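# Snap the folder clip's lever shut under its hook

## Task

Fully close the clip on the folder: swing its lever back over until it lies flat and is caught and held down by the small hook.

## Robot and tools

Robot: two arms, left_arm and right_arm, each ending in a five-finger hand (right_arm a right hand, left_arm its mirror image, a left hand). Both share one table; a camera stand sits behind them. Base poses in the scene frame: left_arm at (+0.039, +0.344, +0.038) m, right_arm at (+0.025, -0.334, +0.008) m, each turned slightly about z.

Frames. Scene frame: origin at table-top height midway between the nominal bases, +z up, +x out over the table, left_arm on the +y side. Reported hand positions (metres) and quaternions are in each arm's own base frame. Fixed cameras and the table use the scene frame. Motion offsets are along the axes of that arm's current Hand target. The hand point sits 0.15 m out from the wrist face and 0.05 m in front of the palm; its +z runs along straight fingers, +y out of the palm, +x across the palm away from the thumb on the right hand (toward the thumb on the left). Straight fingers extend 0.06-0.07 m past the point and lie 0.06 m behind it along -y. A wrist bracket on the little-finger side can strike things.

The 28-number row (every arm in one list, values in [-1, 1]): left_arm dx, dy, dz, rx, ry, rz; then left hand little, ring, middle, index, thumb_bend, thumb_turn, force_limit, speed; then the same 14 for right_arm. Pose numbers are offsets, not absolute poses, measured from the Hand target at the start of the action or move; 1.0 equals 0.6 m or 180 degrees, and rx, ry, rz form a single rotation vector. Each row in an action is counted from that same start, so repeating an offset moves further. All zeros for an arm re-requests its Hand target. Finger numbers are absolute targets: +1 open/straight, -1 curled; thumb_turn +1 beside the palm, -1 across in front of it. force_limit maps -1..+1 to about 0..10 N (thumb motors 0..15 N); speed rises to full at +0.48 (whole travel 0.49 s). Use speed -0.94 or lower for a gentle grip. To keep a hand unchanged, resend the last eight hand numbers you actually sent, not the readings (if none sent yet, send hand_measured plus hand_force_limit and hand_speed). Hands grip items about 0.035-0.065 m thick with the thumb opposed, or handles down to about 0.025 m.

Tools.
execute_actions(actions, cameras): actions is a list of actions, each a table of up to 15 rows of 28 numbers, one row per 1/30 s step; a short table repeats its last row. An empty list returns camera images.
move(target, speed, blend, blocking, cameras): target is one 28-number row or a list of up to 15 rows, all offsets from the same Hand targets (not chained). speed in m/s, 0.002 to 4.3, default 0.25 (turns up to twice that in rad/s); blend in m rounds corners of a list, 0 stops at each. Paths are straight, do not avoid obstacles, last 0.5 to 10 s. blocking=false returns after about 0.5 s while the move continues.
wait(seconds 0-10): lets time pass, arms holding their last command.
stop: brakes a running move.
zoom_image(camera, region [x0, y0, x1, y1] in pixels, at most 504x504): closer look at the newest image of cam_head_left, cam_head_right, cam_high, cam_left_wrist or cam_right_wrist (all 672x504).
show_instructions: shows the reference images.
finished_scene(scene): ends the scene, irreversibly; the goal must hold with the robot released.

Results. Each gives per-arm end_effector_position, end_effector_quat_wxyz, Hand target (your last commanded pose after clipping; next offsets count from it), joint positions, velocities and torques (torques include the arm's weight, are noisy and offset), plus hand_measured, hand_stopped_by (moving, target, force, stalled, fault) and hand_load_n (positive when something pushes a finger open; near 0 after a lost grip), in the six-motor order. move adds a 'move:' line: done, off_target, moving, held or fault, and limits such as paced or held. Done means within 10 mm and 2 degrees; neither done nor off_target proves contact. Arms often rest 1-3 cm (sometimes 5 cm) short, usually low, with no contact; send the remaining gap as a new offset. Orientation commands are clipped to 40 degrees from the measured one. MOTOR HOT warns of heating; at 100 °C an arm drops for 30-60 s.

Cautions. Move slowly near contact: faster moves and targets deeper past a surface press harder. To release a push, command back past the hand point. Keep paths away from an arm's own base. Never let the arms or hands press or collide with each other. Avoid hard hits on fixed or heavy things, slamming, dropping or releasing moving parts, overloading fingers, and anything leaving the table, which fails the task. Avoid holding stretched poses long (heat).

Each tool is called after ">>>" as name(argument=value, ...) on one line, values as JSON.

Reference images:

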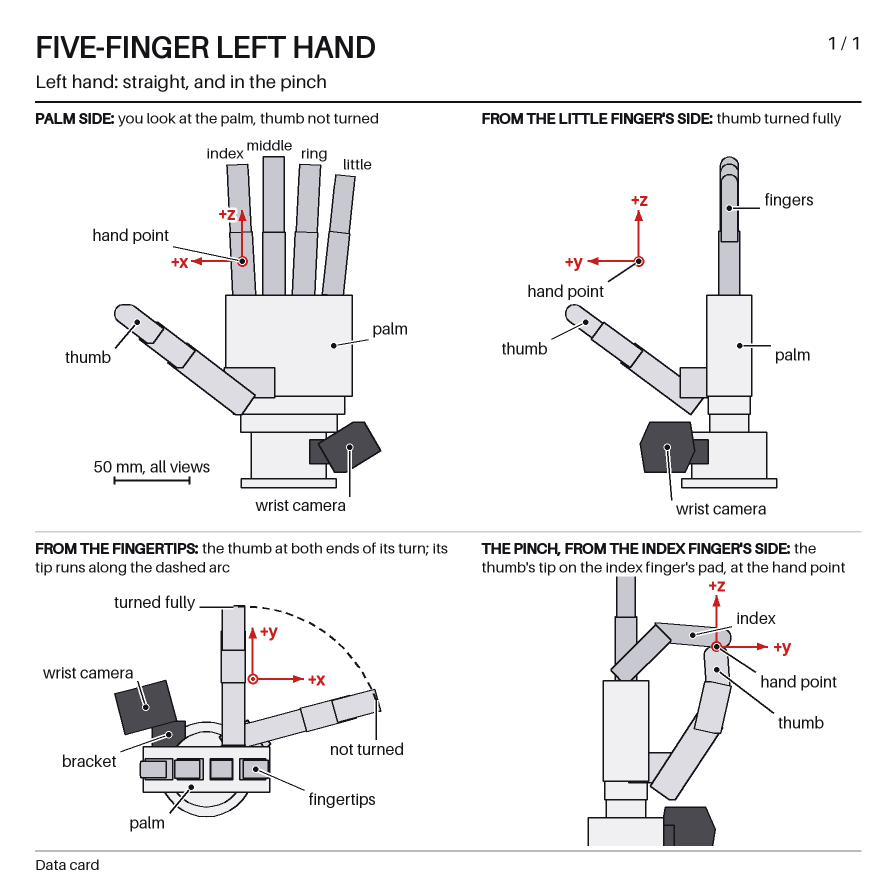

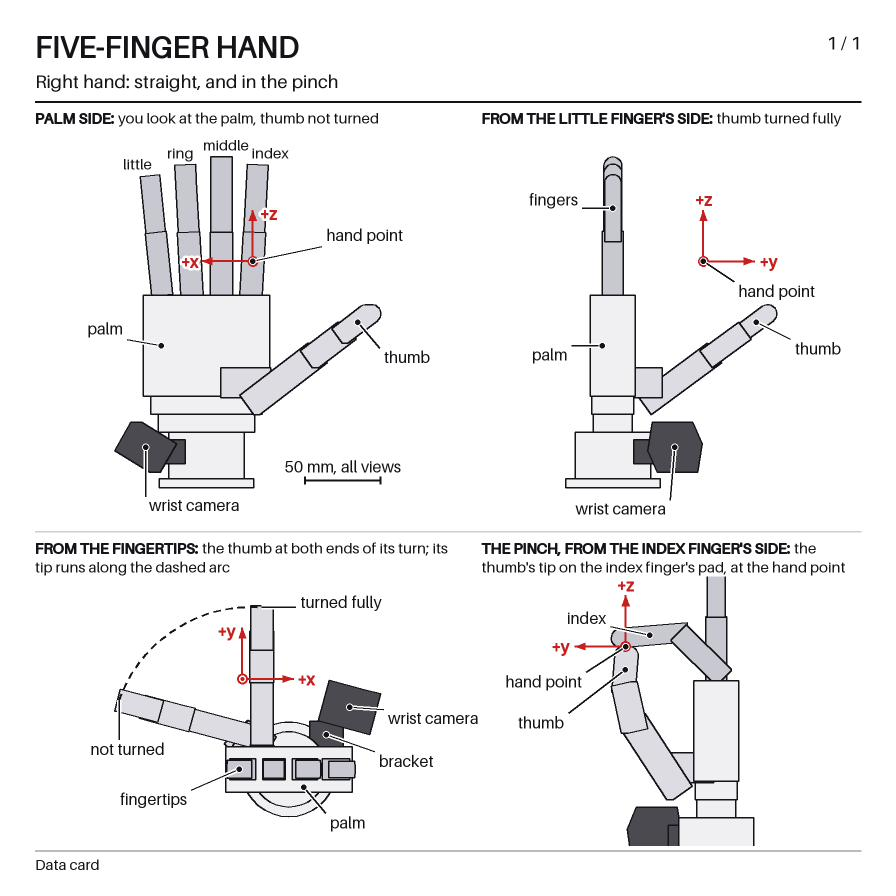

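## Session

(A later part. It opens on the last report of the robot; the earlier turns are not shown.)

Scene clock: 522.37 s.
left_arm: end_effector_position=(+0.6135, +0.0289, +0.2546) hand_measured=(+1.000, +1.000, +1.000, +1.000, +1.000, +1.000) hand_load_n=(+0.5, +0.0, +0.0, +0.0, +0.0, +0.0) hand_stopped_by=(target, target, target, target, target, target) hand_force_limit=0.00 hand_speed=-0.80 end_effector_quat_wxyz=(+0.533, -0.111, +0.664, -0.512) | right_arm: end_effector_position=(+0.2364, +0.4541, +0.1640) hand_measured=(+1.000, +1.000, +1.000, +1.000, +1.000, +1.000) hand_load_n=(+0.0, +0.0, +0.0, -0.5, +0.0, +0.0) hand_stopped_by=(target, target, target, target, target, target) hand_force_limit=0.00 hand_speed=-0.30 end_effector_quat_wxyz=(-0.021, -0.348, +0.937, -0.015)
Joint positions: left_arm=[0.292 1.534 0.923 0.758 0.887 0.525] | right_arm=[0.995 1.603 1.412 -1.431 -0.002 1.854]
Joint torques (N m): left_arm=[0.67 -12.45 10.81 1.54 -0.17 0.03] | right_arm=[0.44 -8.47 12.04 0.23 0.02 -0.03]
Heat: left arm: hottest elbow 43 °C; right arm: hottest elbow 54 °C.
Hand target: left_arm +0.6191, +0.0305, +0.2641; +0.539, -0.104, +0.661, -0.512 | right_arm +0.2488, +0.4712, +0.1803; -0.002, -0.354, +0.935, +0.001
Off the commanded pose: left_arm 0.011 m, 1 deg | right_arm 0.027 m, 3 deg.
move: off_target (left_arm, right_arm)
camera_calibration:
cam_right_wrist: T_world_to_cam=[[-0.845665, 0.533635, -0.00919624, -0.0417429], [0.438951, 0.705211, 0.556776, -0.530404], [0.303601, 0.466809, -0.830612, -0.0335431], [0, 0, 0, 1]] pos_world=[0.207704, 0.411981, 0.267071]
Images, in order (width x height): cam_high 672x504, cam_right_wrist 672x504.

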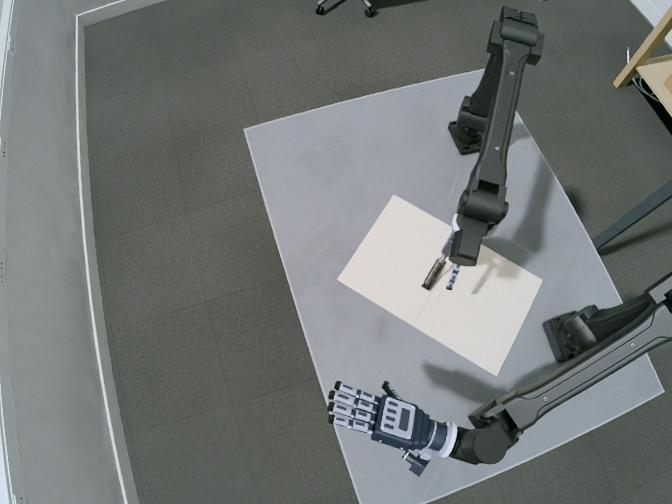

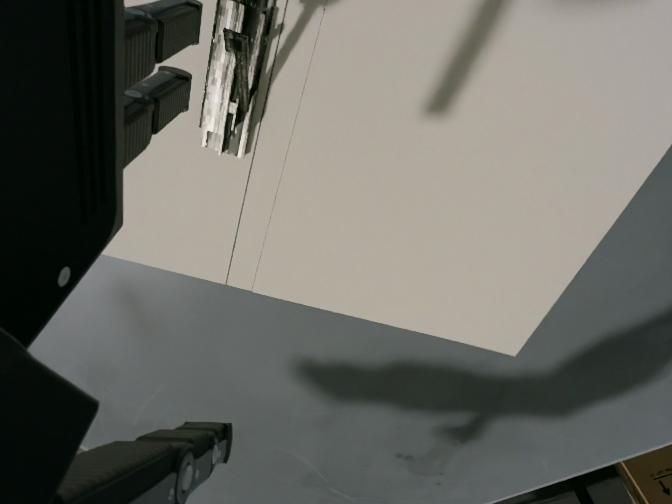

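>>> move(target=[0,0,0,0,0,0,1,1,1,1,1,1,0,-0.8,0,0.0105,0.055,0,0,0,1,1,1,1,1,1,0,-0.3], cameras=["cam_high","cam_right_wrist"], speed=0.1)

>>> zoom_image(camera="cam_right_wrist", region=[120, 0, 320, 200])

Scene clock: 532.87 s.
left_arm: end_effector_position=(+0.6135, +0.0289, +0.2546) hand_measured=(+1.000, +1.000, +1.000, +1.000, +1.000, +1.000) hand_load_n=(+0.0, +0.0, +0.0, +0.0, +0.0, -0.5) hand_stopped_by=(target, target, target, target, target, target) hand_force_limit=0.00 hand_speed=-0.80 end_effector_quat_wxyz=(+0.533, -0.111, +0.664, -0.512) | right_arm: end_effector_position=(+0.2484, +0.4727, +0.1578) hand_measured=(+1.000, +1.000, +1.000, +1.000, +1.000, +1.000) hand_load_n=(+0.0, +0.0, +0.0, +0.0, +0.0, +0.0) hand_stopped_by=(target, target, target, target, target, target) hand_force_limit=0.00 hand_speed=-0.30 end_effector_quat_wxyz=(+0.004, -0.349, +0.937, +0.004)
Joint positions: left_arm=[0.292 1.534 0.923 0.758 0.887 0.525] | right_arm=[0.995 1.622 1.412 -1.35 -0.002 1.853]
Joint torques (N m): left_arm=[0.67 -12.45 10.81 1.52 -0.17 0.03] | right_arm=[1.73 -8.64 7.13 0.53 0.02 0.07]
Heat: left arm: hottest elbow 43 °C; right arm: hottest elbow 54 °C.
Hand target: left_arm +0.6191, +0.0305, +0.2641; +0.539, -0.104, +0.661, -0.512 | right_arm +0.2445, +0.4759, +0.1473; -0.002, -0.354, +0.935, +0.001
Off the commanded pose: left_arm 0.011 m, 1 deg | right_arm 0.012 m, 1 deg.
move: off_target (left_arm, right_arm)
camera_calibration:
cam_right_wrist: T_world_to_cam=[[-0.845767, 0.533459, -0.0100134, -0.0413166], [0.418923, 0.675564, 0.606726, -0.534288], [0.330428, 0.508954, -0.794848, -0.0832698], [0, 0, 0, 1]] pos_world=[0.216396, 0.425367, 0.257566]
Images, in order (width x height): cam_high 672x504, cam_right_wrist 672x504.

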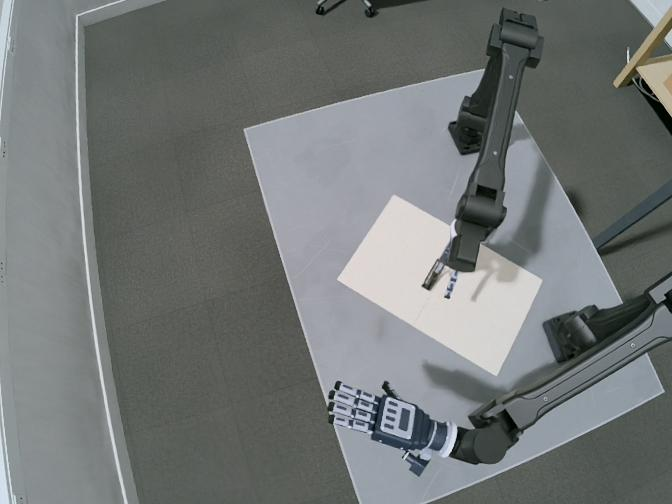

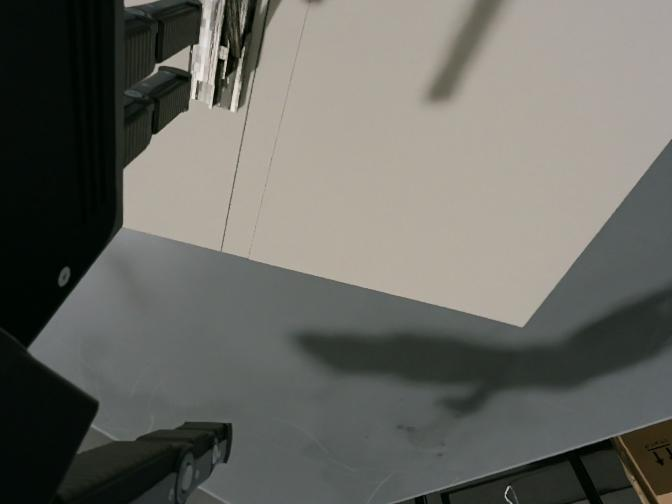

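Scaled by 2.520 from the camera's 672x504 image, which has a finer 960x720 frame.

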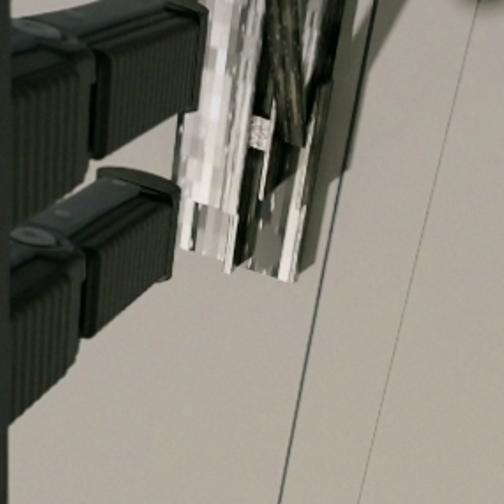

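>>> move(target=[0,0,0,0,0,0,1,1,1,1,1,1,0,-0.8,0.040,-0.009,0.0257,0,0,0,1,1,1,1,1,1,0,-0.3], cameras=["cam_right_wrist"], speed=0.1)

>>> zoom_image(camera="cam_right_wrist", region=[120, 0, 320, 200])

Scene clock: 554.53 s.
left_arm: end_effector_position=(+0.6135, +0.0289, +0.2546) hand_measured=(+1.000, +1.000, +1.000, +1.000, +1.000, +1.000) hand_load_n=(+0.0, +0.0, +0.0, +0.0, +0.0, +0.0) hand_stopped_by=(target, target, target, target, target, target) hand_force_limit=0.00 hand_speed=-0.80 end_effector_quat_wxyz=(+0.533, -0.111, +0.664, -0.512) | right_arm: end_effector_position=(+0.2344, +0.4532, +0.1220) hand_measured=(+1.000, +1.000, +1.000, +1.000, +1.000, +1.000) hand_load_n=(+0.0, +0.0, +0.0, +0.0, +0.0, +0.0) hand_stopped_by=(target, target, target, target, target, target) hand_force_limit=0.00 hand_speed=-0.30 end_effector_quat_wxyz=(-0.013, -0.350, +0.937, -0.008)
Joint positions: left_arm=[0.292 1.534 0.923 0.758 0.887 0.525] | right_arm=[0.997 1.612 1.307 -1.296 -0.002 1.853]
Joint torques (N m): left_arm=[0.67 -12.4 10.81 1.54 -0.17 0.03] | right_arm=[1.49 -11.11 6.83 0.31 -0.02 0.1]
Heat: left arm: hottest elbow 43 °C; right arm: hottest elbow 49 °C.
Hand target: left_arm +0.6191, +0.0305, +0.2641; +0.539, -0.104, +0.661, -0.512 | right_arm +0.2301, +0.4559, +0.1317; -0.002, -0.354, +0.935, +0.001
Off the commanded pose: left_arm 0.011 m, 1 deg | right_arm 0.011 m, 2 deg.
move: off_target (left_arm, right_arm)
camera_calibration:
cam_right_wrist: T_world_to_cam=[[-0.847179, 0.531225, -0.00938378, -0.0419286], [0.430392, 0.696515, 0.574134, -0.501646], [0.31153, 0.482355, -0.818708, -0.0777432], [0, 0, 0, 1]] pos_world=[0.204603, 0.409177, 0.223969]
Images, in order (width x height): cam_right_wrist 672x504.

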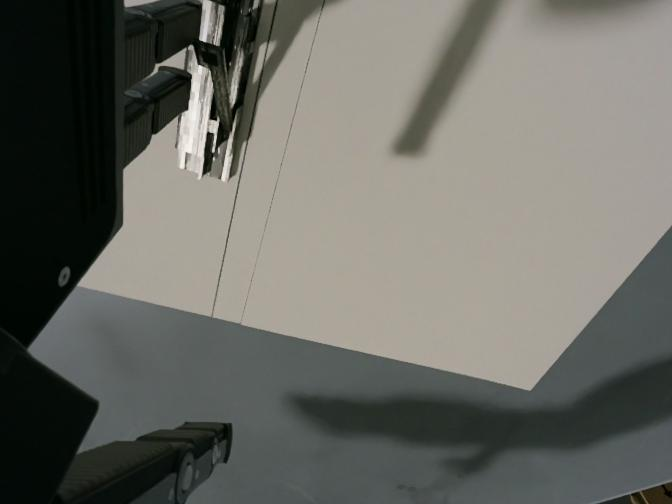

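Scaled by 2.520 from the camera's 672x504 image, which has a finer 960x720 frame.

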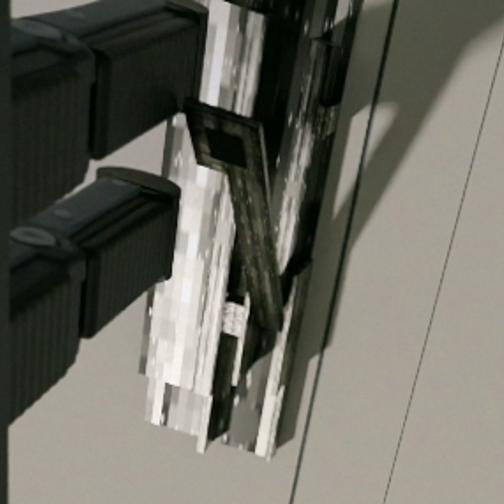

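>>> move(target=[0,0,0,0,0,0,1,1,1,1,1,1,0,-0.8,0.0415,0.0107,0.031,0,0,0,1,1,1,1,1,1,0,-0.3], cameras=["cam_right_wrist"], speed=0.08)

>>> zoom_image(camera="cam_right_wrist", region=[120, 0, 320, 200])

Scene clock: 575.50 s.
left_arm: end_effector_position=(+0.6135, +0.0289, +0.2546) hand_measured=(+1.000, +1.000, +1.000, +1.000, +1.000, +1.000) hand_load_n=(+0.0, +0.0, +0.0, +0.0, +0.0, +0.0) hand_stopped_by=(target, target, target, target, target, target) hand_force_limit=0.00 hand_speed=-0.80 end_effector_quat_wxyz=(+0.533, -0.111, +0.664, -0.512) | right_arm: end_effector_position=(+0.2114, +0.4413, +0.1050) hand_measured=(+1.000, +1.000, +1.000, +1.000, +1.000, +1.000) hand_load_n=(+0.0, +0.0, +0.0, +0.0, +0.5, +0.0) hand_stopped_by=(target, target, target, target, target, target) hand_force_limit=0.00 hand_speed=-0.30 end_effector_quat_wxyz=(-0.012, -0.356, +0.934, -0.008)
Joint positions: left_arm=[0.292 1.534 0.923 0.758 0.887 0.525] | right_arm=[1.025 1.572 1.211 -1.238 -0.002 1.867]
Joint torques (N m): left_arm=[0.67 -12.45 10.82 1.57 -0.16 0.03] | right_arm=[1.67 -10.29 6.49 0.31 -0.02 0.25]
Heat: left arm: hottest elbow 43 °C; right arm: hottest elbow 46 °C.
Hand target: left_arm +0.6191, +0.0305, +0.2641; +0.539, -0.104, +0.661, -0.512 | right_arm +0.2069, +0.4442, +0.1132; -0.002, -0.354, +0.935, +0.001
Off the commanded pose: left_arm 0.011 m, 1 deg | right_arm 0.010 m, 2 deg.
move: off_target (left_arm)
camera_calibration:
cam_right_wrist: T_world_to_cam=[[-0.854224, 0.519812, -0.0098091, -0.0486629], [0.420121, 0.701266, 0.575955, -0.473906], [0.306268, 0.487874, -0.817422, -0.0802544], [0, 0, 0, 1]] pos_world=[0.182108, 0.396784, 0.20687]
Images, in order (width x height): cam_right_wrist 672x504.

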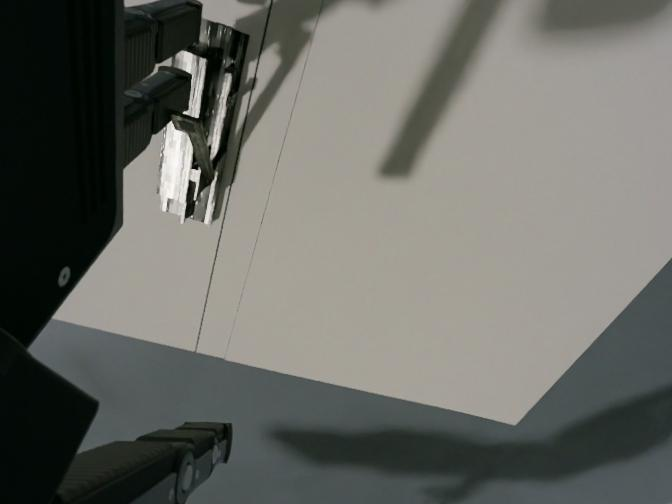

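Scaled by 2.520 from the camera's 672x504 image, which has a finer 960x720 frame.

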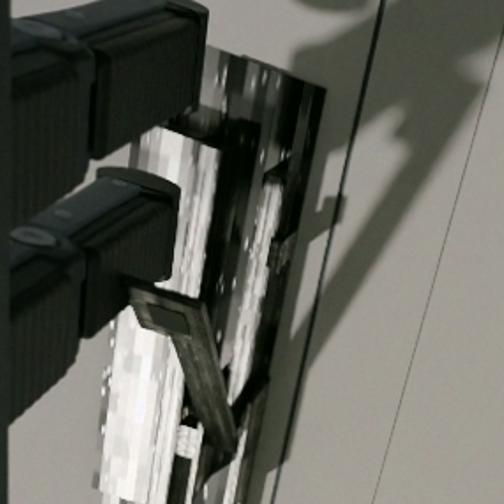

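>>> move(target=[[0,0,0,0,0,0,1,1,1,1,1,1,0,-0.8,-0.0737,-0.0147,-0.072,0,0,0,1,1,1,1,1,1,0,-0.3],[0,0,0,0,0,0,1,1,1,1,1,1,0,-0.8,-0.0662,0.0127,-0.0577,0,0,0,1,1,1,1,1,1,0,-0.3]], cameras=["cam_high","cam_right_wrist"], speed=0.1)

>>> zoom_image(camera="cam_right_wrist", region=[120, 0, 320, 200])

>>> zoom_image(camera="cam_high", region=[410, 210, 500, 300])

Scene clock: 610.97 s.
left_arm: end_effector_position=(+0.6135, +0.0289, +0.2546) hand_measured=(+1.000, +1.000, +1.000, +1.000, +1.000, +1.000) hand_load_n=(+0.0, +0.0, +0.0, +0.0, +0.0, +0.0) hand_stopped_by=(target, target, target, target, target, target) hand_force_limit=0.00 hand_speed=-0.80 end_effector_quat_wxyz=(+0.533, -0.111, +0.664, -0.512) | right_arm: end_effector_position=(+0.2243, +0.4595, +0.1404) hand_measured=(+1.000, +1.000, +1.000, +1.000, +1.000, +1.000) hand_load_n=(+0.0, +0.0, +0.0, +0.0, +0.0, +0.0) hand_stopped_by=(target, target, target, target, target, target) hand_force_limit=0.00 hand_speed=-0.30 end_effector_quat_wxyz=(-0.014, -0.359, +0.933, -0.009)
Joint positions: left_arm=[0.292 1.534 0.923 0.758 0.887 0.525] | right_arm=[1.02 1.603 1.347 -1.347 -0.003 1.856]
Joint torques (N m): left_arm=[0.79 -12.45 10.81 1.54 -0.17 0.03] | right_arm=[1.44 -8.23 10.76 0.34 0.03 0.22]
Heat: left arm: hottest elbow 43 °C; right arm: hottest elbow 44 °C.
Hand target: left_arm +0.6191, +0.0305, +0.2641; +0.539, -0.104, +0.661, -0.512 | right_arm +0.2318, +0.4763, +0.1477; -0.002, -0.354, +0.935, +0.001
Off the commanded pose: left_arm 0.011 m, 1 deg | right_arm 0.020 m, 2 deg.
move: off_target (left_arm, right_arm)
camera_calibration:
cam_right_wrist: T_world_to_cam=[[-0.857954, 0.513661, -0.00823457, -0.0433056], [0.417433, 0.706391, 0.571631, -0.513571], [0.299441, 0.486996, -0.820469, -0.0617299], [0, 0, 0, 1]] pos_world=[0.195712, 0.415088, 0.242569]
Images, in order (width x height): cam_high 672x504, cam_right_wrist 672x504.

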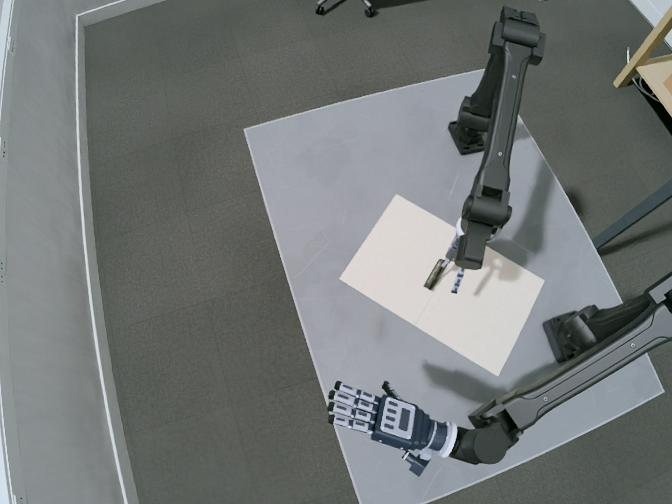

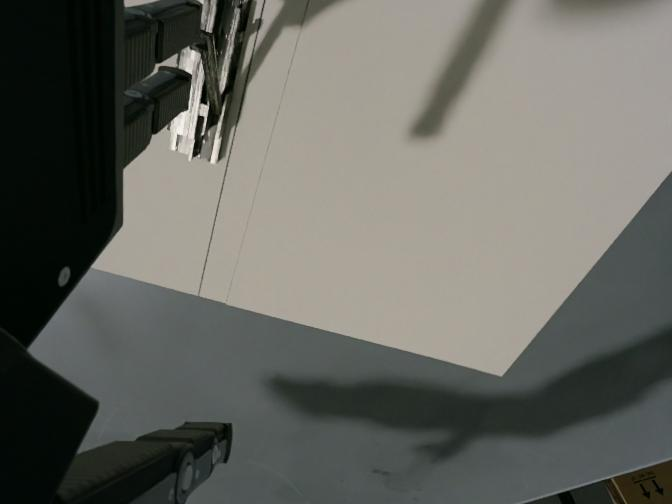

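Scaled by 2.520 from the camera's 672x504 image, which has a finer 960x720 frame.

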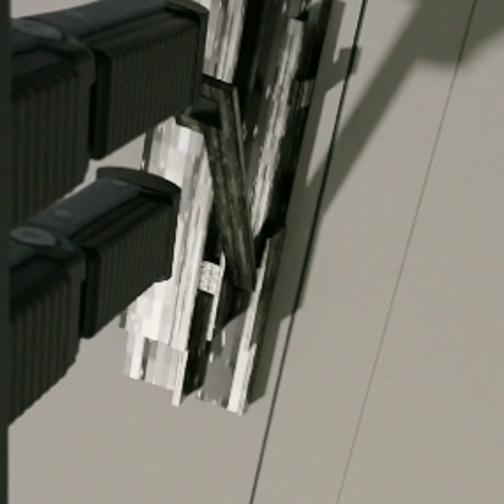

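Scaled by 5.600 from the camera's 672x504 image, which has a finer 960x720 frame.

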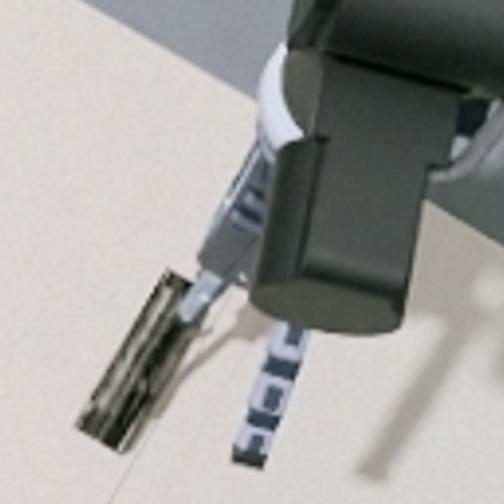

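>>> move(target=[0,0,0,0,0,0,1,1,1,1,1,1,0,-0.8,0.0437,0.0012,0.0295,0,0,0,1,1,1,1,1,1,0,-0.3], cameras=["cam_right_wrist"], speed=0.08)

>>> zoom_image(camera="cam_right_wrist", region=[120, 0, 320, 200])

Scene clock: 636.27 s.
left_arm: end_effector_position=(+0.6135, +0.0289, +0.2546) hand_measured=(+1.000, +1.000, +1.000, +1.000, +1.000, +1.000) hand_load_n=(+0.0, +0.0, +0.0, +0.0, +0.0, +0.0) hand_stopped_by=(target, target, target, target, target, target) hand_force_limit=0.00 hand_speed=-0.80 end_effector_quat_wxyz=(+0.533, -0.111, +0.664, -0.512) | right_arm: end_effector_position=(+0.2175, +0.4598, +0.1285) hand_measured=(+1.000, +1.000, +1.000, +1.000, +1.000, +1.000) hand_load_n=(+0.0, +0.0, +0.0, +0.0, +0.0, +0.0) hand_stopped_by=(target, target, target, target, target, target) hand_force_limit=0.00 hand_speed=-0.30 end_effector_quat_wxyz=(-0.005, -0.357, +0.934, -0.002)
Joint positions: left_arm=[0.292 1.534 0.923 0.758 0.887 0.525] | right_arm=[1.034 1.588 1.293 -1.286 -0.003 1.874]
Joint torques (N m): left_arm=[0.67 -12.4 10.8 1.55 -0.17 0.03] | right_arm=[1.73 -10.11 6.2 0.34 0.04 0.25]
Heat: left arm: hottest elbow 43 °C; right arm: hottest elbow 45 °C.
Hand target: left_arm +0.6191, +0.0305, +0.2641; +0.539, -0.104, +0.661, -0.512 | right_arm +0.2117, +0.4595, +0.1302; -0.002, -0.354, +0.935, +0.001
Off the commanded pose: left_arm 0.011 m, 1 deg | right_arm 0.006 m, 1 deg.
move: off_target (left_arm)
camera_calibration:
cam_right_wrist: T_world_to_cam=[[-0.855262, 0.518123, -0.00872409, -0.0519174], [0.413741, 0.692902, 0.590512, -0.499594], [0.312003, 0.501433, -0.806982, -0.0807903], [0, 0, 0, 1]] pos_world=[0.187507, 0.413581, 0.229367]
Images, in order (width x height): cam_right_wrist 672x504.

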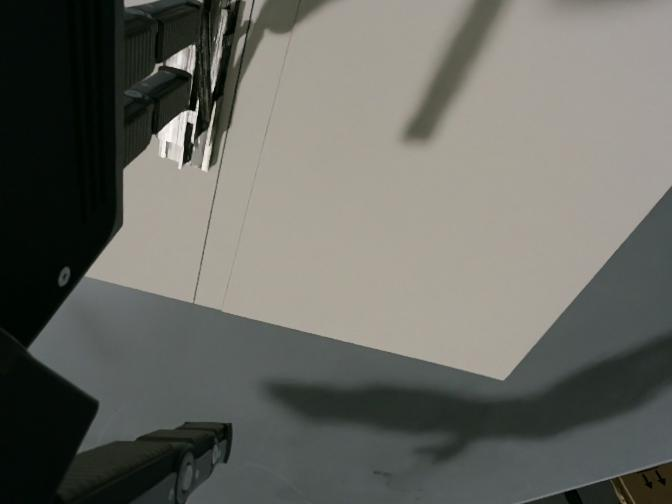

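Scaled by 2.520 from the camera's 672x504 image, which has a finer 960x720 frame.

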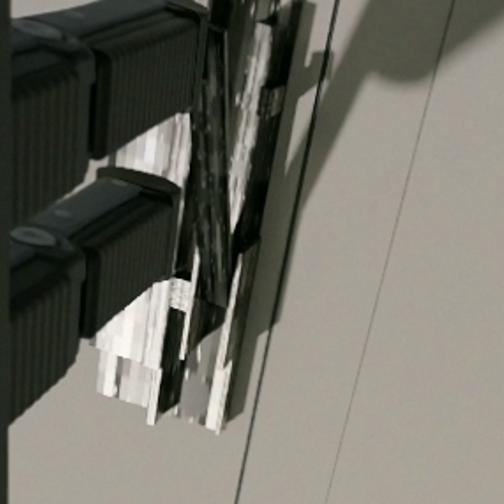

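>>> move(target=[0,0,0,0,0,0,1,1,1,1,1,1,0,-0.8,0.0235,0.0008,0.0467,0,0,0,1,1,1,1,1,1,0,-0.3], cameras=["cam_right_wrist","cam_high"], speed=0.08)

>>> zoom_image(camera="cam_right_wrist", region=[120, 0, 320, 200])

>>> zoom_image(camera="cam_high", region=[410, 210, 500, 300])

Scene clock: 654.27 s.
left_arm: end_effector_position=(+0.6135, +0.0289, +0.2546) hand_measured=(+1.000, +1.000, +1.000, +1.000, +1.000, +1.000) hand_load_n=(+0.0, +0.0, +0.0, +0.0, +0.0, +0.0) hand_stopped_by=(target, target, target, target, target, target) hand_force_limit=0.00 hand_speed=-0.80 end_effector_quat_wxyz=(+0.533, -0.111, +0.664, -0.512) | right_arm: end_effector_position=(+0.2085, +0.4522, +0.1063) hand_measured=(+1.000, +1.000, +1.000, +1.000, +1.000, +1.000) hand_load_n=(+0.0, +0.0, +0.0, +0.0, +0.0, +0.0) hand_stopped_by=(target, target, target, target, target, target) hand_force_limit=0.00 hand_speed=-0.30 end_effector_quat_wxyz=(+0.000, -0.356, +0.934, +0.002)
Joint positions: left_arm=[0.292 1.534 0.923 0.758 0.887 0.525] | right_arm=[1.043 1.571 1.21 -1.207 -0.003 1.885]
Joint torques (N m): left_arm=[0.73 -12.51 10.81 1.55 -0.17 0.03] | right_arm=[1.96 -9.17 5.68 0.2 0.04 0.22]
Heat: left arm: hottest elbow 44 °C; right arm: hottest elbow 43 °C.
Hand target: left_arm +0.6191, +0.0305, +0.2641; +0.539, -0.104, +0.661, -0.512 | right_arm +0.2006, +0.4506, +0.1023; -0.002, -0.355, +0.935, +0.001
Off the commanded pose: left_arm 0.011 m, 1 deg | right_arm 0.009 m, 0 deg.
move: off_target (left_arm)
camera_calibration:
cam_right_wrist: T_world_to_cam=[[-0.854057, 0.520101, -0.00900745, -0.0570853], [0.411231, 0.685684, 0.600605, -0.474727], [0.318552, 0.509247, -0.799495, -0.0977404], [0, 0, 0, 1]] pos_world=[0.177604, 0.404977, 0.206466]
Images, in order (width x height): cam_high 672x504, cam_right_wrist 672x504.

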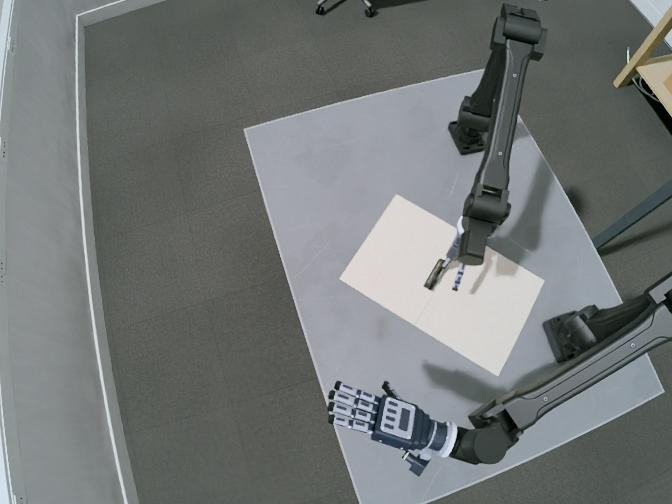

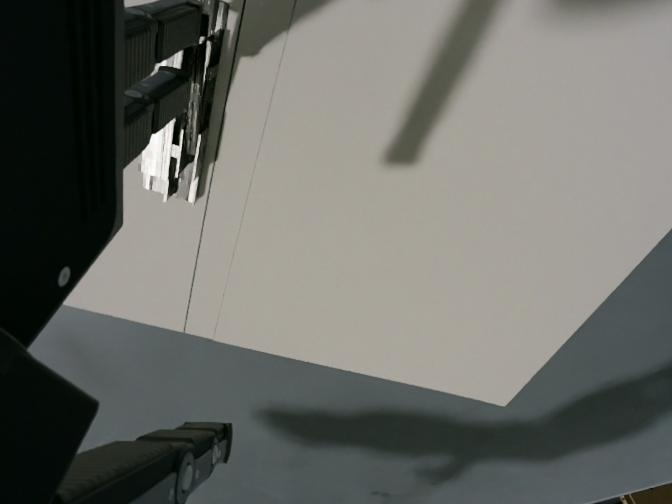

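Scaled by 2.520 from the camera's 672x504 image, which has a finer 960x720 frame.

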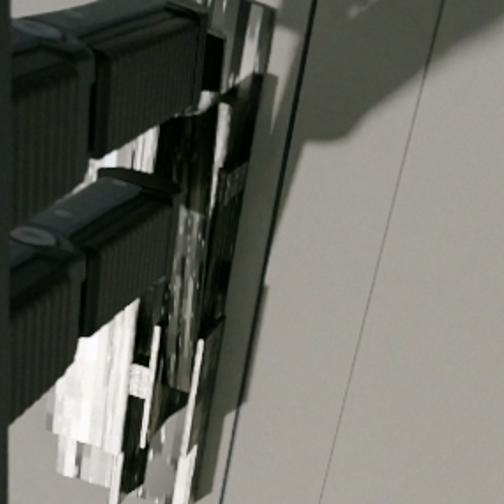

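Scaled by 5.600 from the camera's 672x504 image, which has a finer 960x720 frame.

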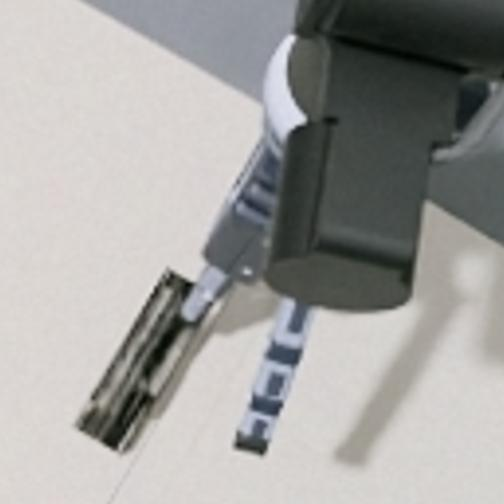

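>>> zoom_image(camera="cam_right_wrist", region=[150, 0, 250, 100])

Scaled by 5.040 from the camera's 672x504 image, which has a finer 960x720 frame.

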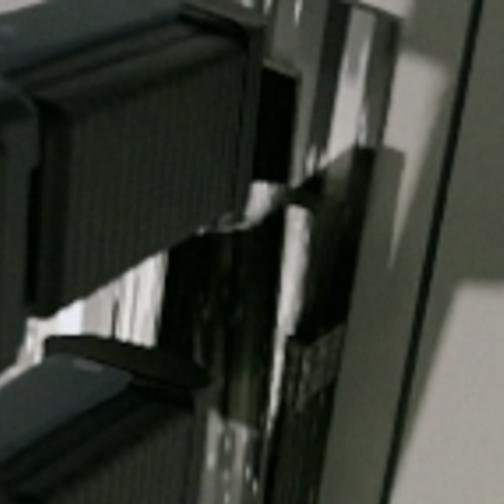

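>>> move(target=[0,0,0,0,0,0,1,1,1,1,1,1,0,-0.8,0.0048,0,0.04,0,0,0,1,1,1,1,1,1,0,-0.3], cameras=["cam_right_wrist","cam_high"], speed=0.08)

>>> zoom_image(camera="cam_right_wrist", region=[120, 0, 270, 150])

>>> zoom_image(camera="cam_high", region=[410, 210, 500, 300])

Scene clock: 673.07 s.
left_arm: end_effector_position=(+0.6135, +0.0289, +0.2546) hand_measured=(+1.000, +1.000, +1.000, +1.000, +1.000, +1.000) hand_load_n=(+0.0, +0.0, +0.0, +0.0, +0.0, +0.0) hand_stopped_by=(target, target, target, target, target, target) hand_force_limit=0.00 hand_speed=-0.80 end_effector_quat_wxyz=(+0.533, -0.111, +0.664, -0.512) | right_arm: end_effector_position=(+0.2066, +0.4495, +0.0945) hand_measured=(+1.000, +1.000, +1.000, +1.000, +1.000, +1.000) hand_load_n=(+0.0, +0.0, +0.5, +0.0, +0.0, -0.5) hand_stopped_by=(target, target, target, target, target, target) hand_force_limit=0.00 hand_speed=-0.30 end_effector_quat_wxyz=(+0.006, -0.355, +0.935, +0.005)
Joint positions: left_arm=[0.292 1.534 0.923 0.758 0.887 0.525] | right_arm=[1.045 1.566 1.17 -1.159 0.001 1.889]
Joint torques (N m): left_arm=[0.79 -12.45 10.84 1.54 -0.17 0.03] | right_arm=[1.9 -7.41 5.08 0.87 -0.11 0.28]
Heat: left arm: hottest elbow 44 °C; right arm: hottest elbow 42 °C.
Hand target: left_arm +0.6191, +0.0305, +0.2641; +0.539, -0.104, +0.661, -0.512 | right_arm +0.1984, +0.4487, +0.0784; -0.002, -0.354, +0.935, +0.001
Off the commanded pose: left_arm 0.011 m, 1 deg | right_arm 0.018 m, 1 deg.
move: off_target (left_arm, right_arm)
camera_calibration:
cam_right_wrist: T_world_to_cam=[[-0.853132, 0.521562, -0.0117484, -0.0579343], [0.406921, 0.679366, 0.610637, -0.462253], [0.326467, 0.516173, -0.791823, -0.110658], [0, 0, 0, 1]] pos_world=[0.174801, 0.401373, 0.193967]
Images, in order (width x height): cam_high 672x504, cam_right_wrist 672x504.

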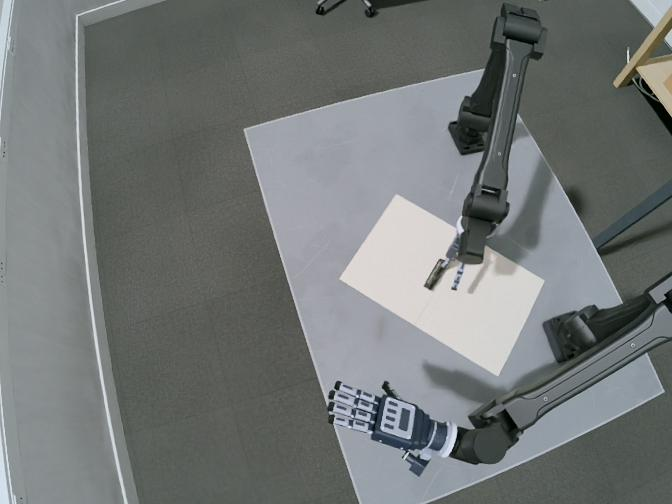

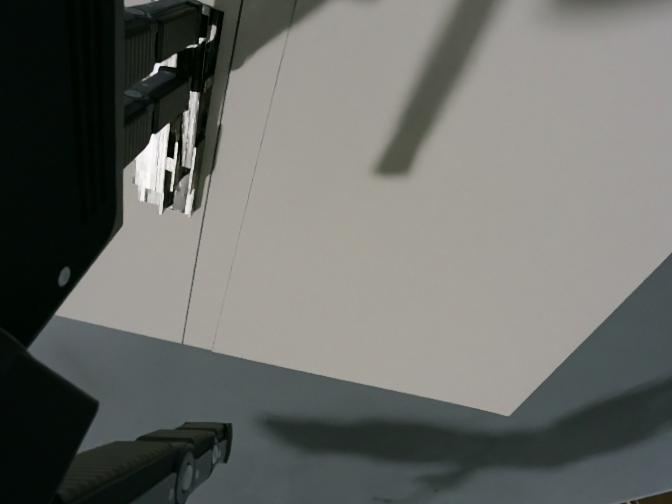

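Scaled by 3.360 from the camera's 672x504 image, which has a finer 960x720 frame.

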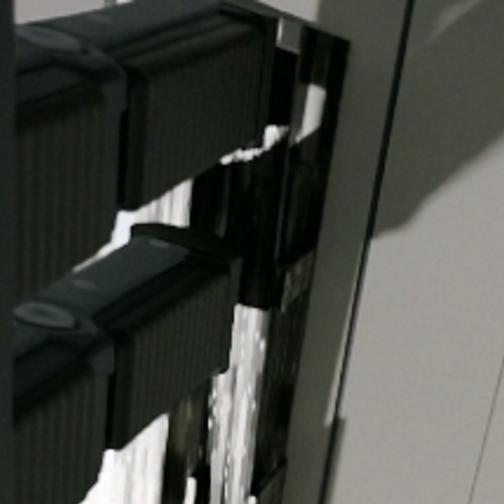

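Scaled by 5.600 from the camera's 672x504 image, which has a finer 960x720 frame.

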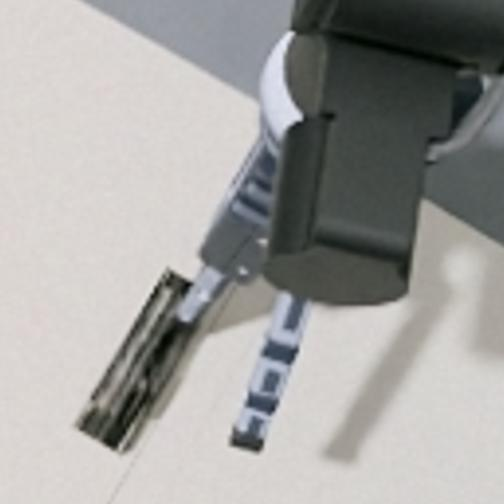

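>>> move(target=[0,0,0,0,0,0,1,1,1,1,1,1,0,-0.8,-0.01,0,0.02,0,0,0,1,1,1,1,1,1,0,-0.3], cameras=["cam_right_wrist","cam_high"], speed=0.05)

>>> zoom_image(camera="cam_right_wrist", region=[120, 0, 270, 150])

>>> zoom_image(camera="cam_right_wrist", region=[120, 120, 270, 270])

Scene clock: 681.87 s.
left_arm: end_effector_position=(+0.6135, +0.0289, +0.2546) hand_measured=(+1.000, +1.000, +1.000, +1.000, +1.000, +1.000) hand_load_n=(+0.0, +0.0, +0.0, +0.0, +0.0, +0.0) hand_stopped_by=(target, target, target, target, target, target) hand_force_limit=0.00 hand_speed=-0.80 end_effector_quat_wxyz=(+0.533, -0.111, +0.664, -0.512) | right_arm: end_effector_position=(+0.2072, +0.4496, +0.0932) hand_measured=(+1.000, +1.000, +1.000, +1.000, +1.000, +1.000) hand_load_n=(+0.0, +0.0, +0.5, +0.0, -0.5, +0.0) hand_stopped_by=(target, target, target, target, target, target) hand_force_limit=0.00 hand_speed=-0.30 end_effector_quat_wxyz=(+0.008, -0.355, +0.935, +0.005)
Joint positions: left_arm=[0.292 1.534 0.923 0.758 0.887 0.525] | right_arm=[1.045 1.566 1.165 -1.151 0.002 1.889]
Joint torques (N m): left_arm=[0.73 -12.4 10.81 1.55 -0.16 0.03] | right_arm=[1.67 -5.71 5.08 1.77 -0.19 0.2]
Heat: left arm: hottest elbow 44 °C; right arm: hottest elbow 41 °C.
Hand target: left_arm +0.6191, +0.0305, +0.2641; +0.539, -0.104, +0.661, -0.512 | right_arm +0.2028, +0.4526, +0.0662; -0.002, -0.354, +0.935, +0.001
Off the commanded pose: left_arm 0.011 m, 1 deg | right_arm 0.027 m, 1 deg.
move: off_target (left_arm, right_arm)
camera_calibration:
cam_right_wrist: T_world_to_cam=[[-0.852894, 0.521909, -0.0135107, -0.0575726], [0.405018, 0.677759, 0.613681, -0.460896], [0.329442, 0.517932, -0.789439, -0.113622], [0, 0, 0, 1]] pos_world=[0.175, 0.401272, 0.192367]
Images, in order (width x height): cam_high 672x504, cam_right_wrist 672x504.

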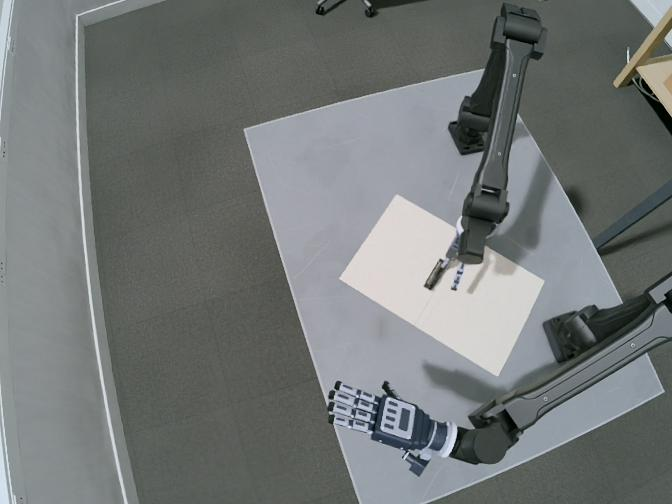

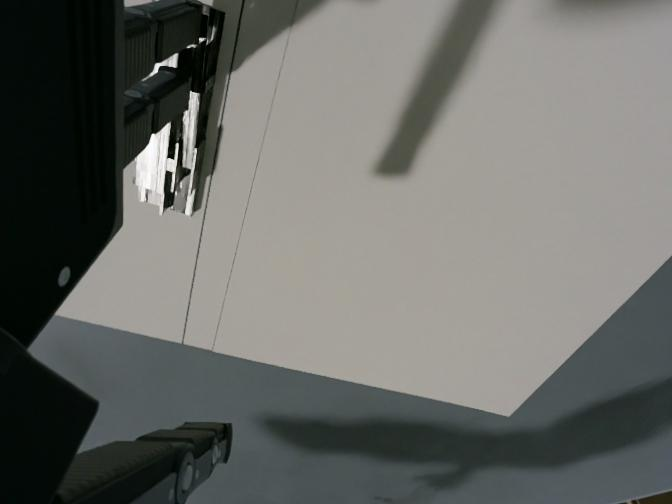

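Scaled by 3.360 from the camera's 672x504 image, which has a finer 960x720 frame.

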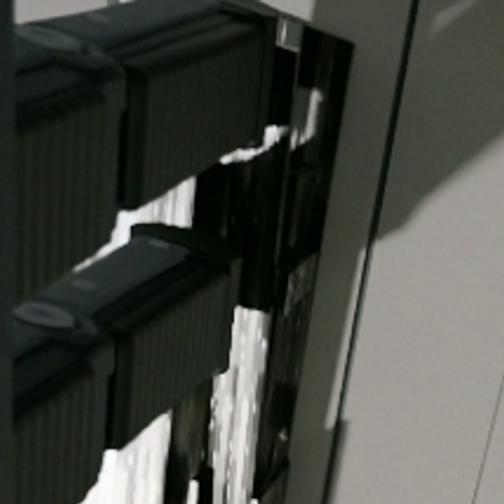

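Scaled by 3.360 from the camera's 672x504 image, which has a finer 960x720 frame.

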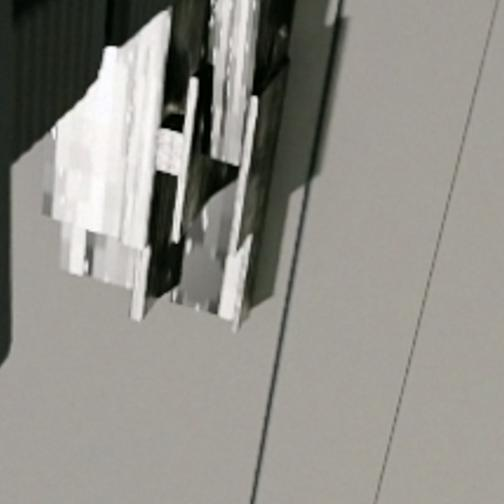

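>>> move(target=[0,0,0,0,0,0,1,1,1,1,1,1,0,-0.8,-0.004,0,0.02,0,0,0,1,1,1,1,1,1,0,-0.3], cameras=["cam_right_wrist"], speed=0.05)

>>> zoom_image(camera="cam_right_wrist", region=[120, 0, 270, 150])

Scene clock: 690.87 s.
left_arm: end_effector_position=(+0.6135, +0.0289, +0.2546) hand_measured=(+1.000, +1.000, +1.000, +1.000, +1.000, +1.000) hand_load_n=(+0.0, +0.0, +0.0, +0.0, +0.0, +0.0) hand_stopped_by=(target, target, target, target, target, target) hand_force_limit=0.00 hand_speed=-0.80 end_effector_quat_wxyz=(+0.533, -0.111, +0.664, -0.512) | right_arm: end_effector_position=(+0.2091, +0.4550, +0.0886) hand_measured=(+1.000, +1.000, +1.000, +1.000, +1.000, +1.000) hand_load_n=(+0.0, +0.0, +0.0, +0.0, +0.0, +0.0) hand_stopped_by=(target, target, target, target, target, target) hand_force_limit=0.00 hand_speed=-0.30 end_effector_quat_wxyz=(+0.016, -0.355, +0.935, +0.015)
Joint positions: left_arm=[0.292 1.534 0.923 0.758 0.887 0.525] | right_arm=[1.045 1.57 1.153 -1.109 -0.003 1.889]
Joint torques (N m): left_arm=[0.67 -12.45 10.82 1.55 -0.17 0.03] | right_arm=[1.49 -5.01 5.12 1.29 0.05 0.18]
Heat: left arm: hottest elbow 44 °C; right arm: hottest elbow 41 °C.
Hand target: left_arm +0.6191, +0.0305, +0.2641; +0.539, -0.104, +0.661, -0.512 | right_arm +0.2046, +0.4541, +0.0542; -0.002, -0.354, +0.935, +0.001
Off the commanded pose: left_arm 0.011 m, 1 deg | right_arm 0.035 m, 3 deg.
move: off_target (left_arm, right_arm)
camera_calibration:
cam_right_wrist: T_world_to_cam=[[-0.852874, 0.522062, -0.00764101, -0.0593536], [0.400012, 0.662751, 0.633049, -0.456385], [0.335555, 0.536854, -0.774074, -0.131899], [0, 0, 0, 1]] pos_world=[0.176198, 0.404266, 0.186361]
Images, in order (width x height): cam_right_wrist 672x504.

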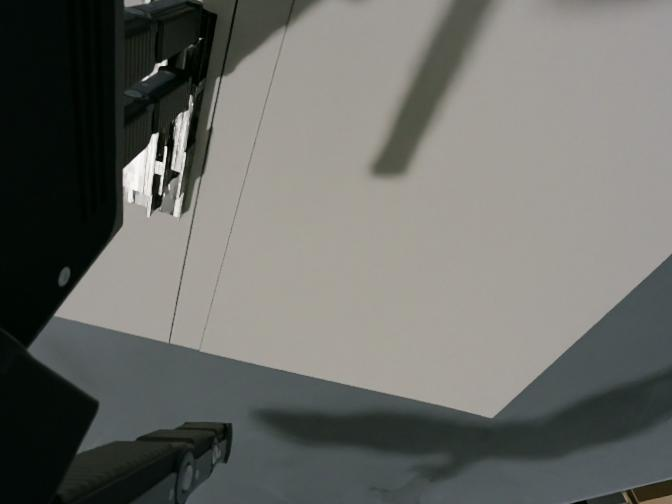

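Scaled by 3.360 from the camera's 672x504 image, which has a finer 960x720 frame.

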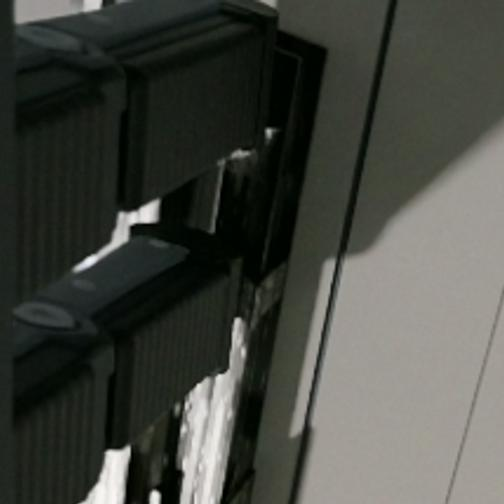

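>>> move(target=[0,0,0,0,0,0,1,1,1,1,1,1,0,-0.8,0.01,0,0.02,0,0,0,1,1,1,1,1,1,0,-0.3], cameras=["cam_right_wrist"], speed=0.05)

>>> zoom_image(camera="cam_right_wrist", region=[120, 0, 270, 150])

Scene clock: 700.97 s.
left_arm: end_effector_position=(+0.6135, +0.0289, +0.2546) hand_measured=(+1.000, +1.000, +1.000, +1.000, +1.000, +1.000) hand_load_n=(+0.0, +0.0, +0.0, +0.0, -0.5, +0.0) hand_stopped_by=(target, target, target, target, target, target) hand_force_limit=0.00 hand_speed=-0.80 end_effector_quat_wxyz=(+0.533, -0.111, +0.664, -0.512) | right_arm: end_effector_position=(+0.2071, +0.4541, +0.0872) hand_measured=(+1.000, +1.000, +1.000, +1.000, +1.000, +1.000) hand_load_n=(-0.5, +0.0, +0.0, +0.0, +0.0, +0.0) hand_stopped_by=(target, target, target, target, target, target) hand_force_limit=0.00 hand_speed=-0.30 end_effector_quat_wxyz=(+0.020, -0.356, +0.934, +0.018)
Joint positions: left_arm=[0.292 1.534 0.923 0.758 0.887 0.525] | right_arm=[1.047 1.562 1.136 -1.091 -0.003 1.889]
Joint torques (N m): left_arm=[0.79 -12.45 10.84 1.54 -0.17 0.03] | right_arm=[1.49 -4.19 3.7 1.88 0.08 0.23]
Heat: left arm: hottest elbow 44 °C; right arm: hottest elbow 40 °C.
Hand target: left_arm +0.6191, +0.0305, +0.2641; +0.539, -0.104, +0.661, -0.512 | right_arm +0.2001, +0.4502, +0.0422; -0.002, -0.354, +0.935, +0.001
Off the commanded pose: left_arm 0.011 m, 1 deg | right_arm 0.046 m, 3 deg.
move: off_target (left_arm, right_arm)
camera_calibration:
cam_right_wrist: T_world_to_cam=[[-0.854259, 0.519796, -0.00737517, -0.0594576], [0.394811, 0.65795, 0.64127, -0.451604], [0.338182, 0.544898, -0.76728, -0.136588], [0, 0, 0, 1]] pos_world=[0.173697, 0.402465, 0.18436]
Images, in order (width x height): cam_right_wrist 672x504.

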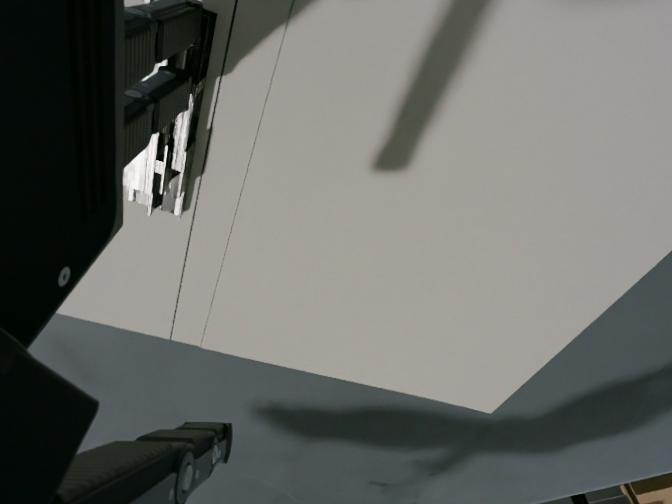

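Scaled by 3.360 from the camera's 672x504 image, which has a finer 960x720 frame.

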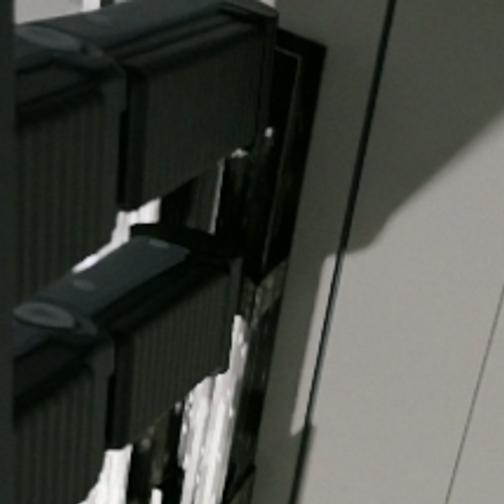

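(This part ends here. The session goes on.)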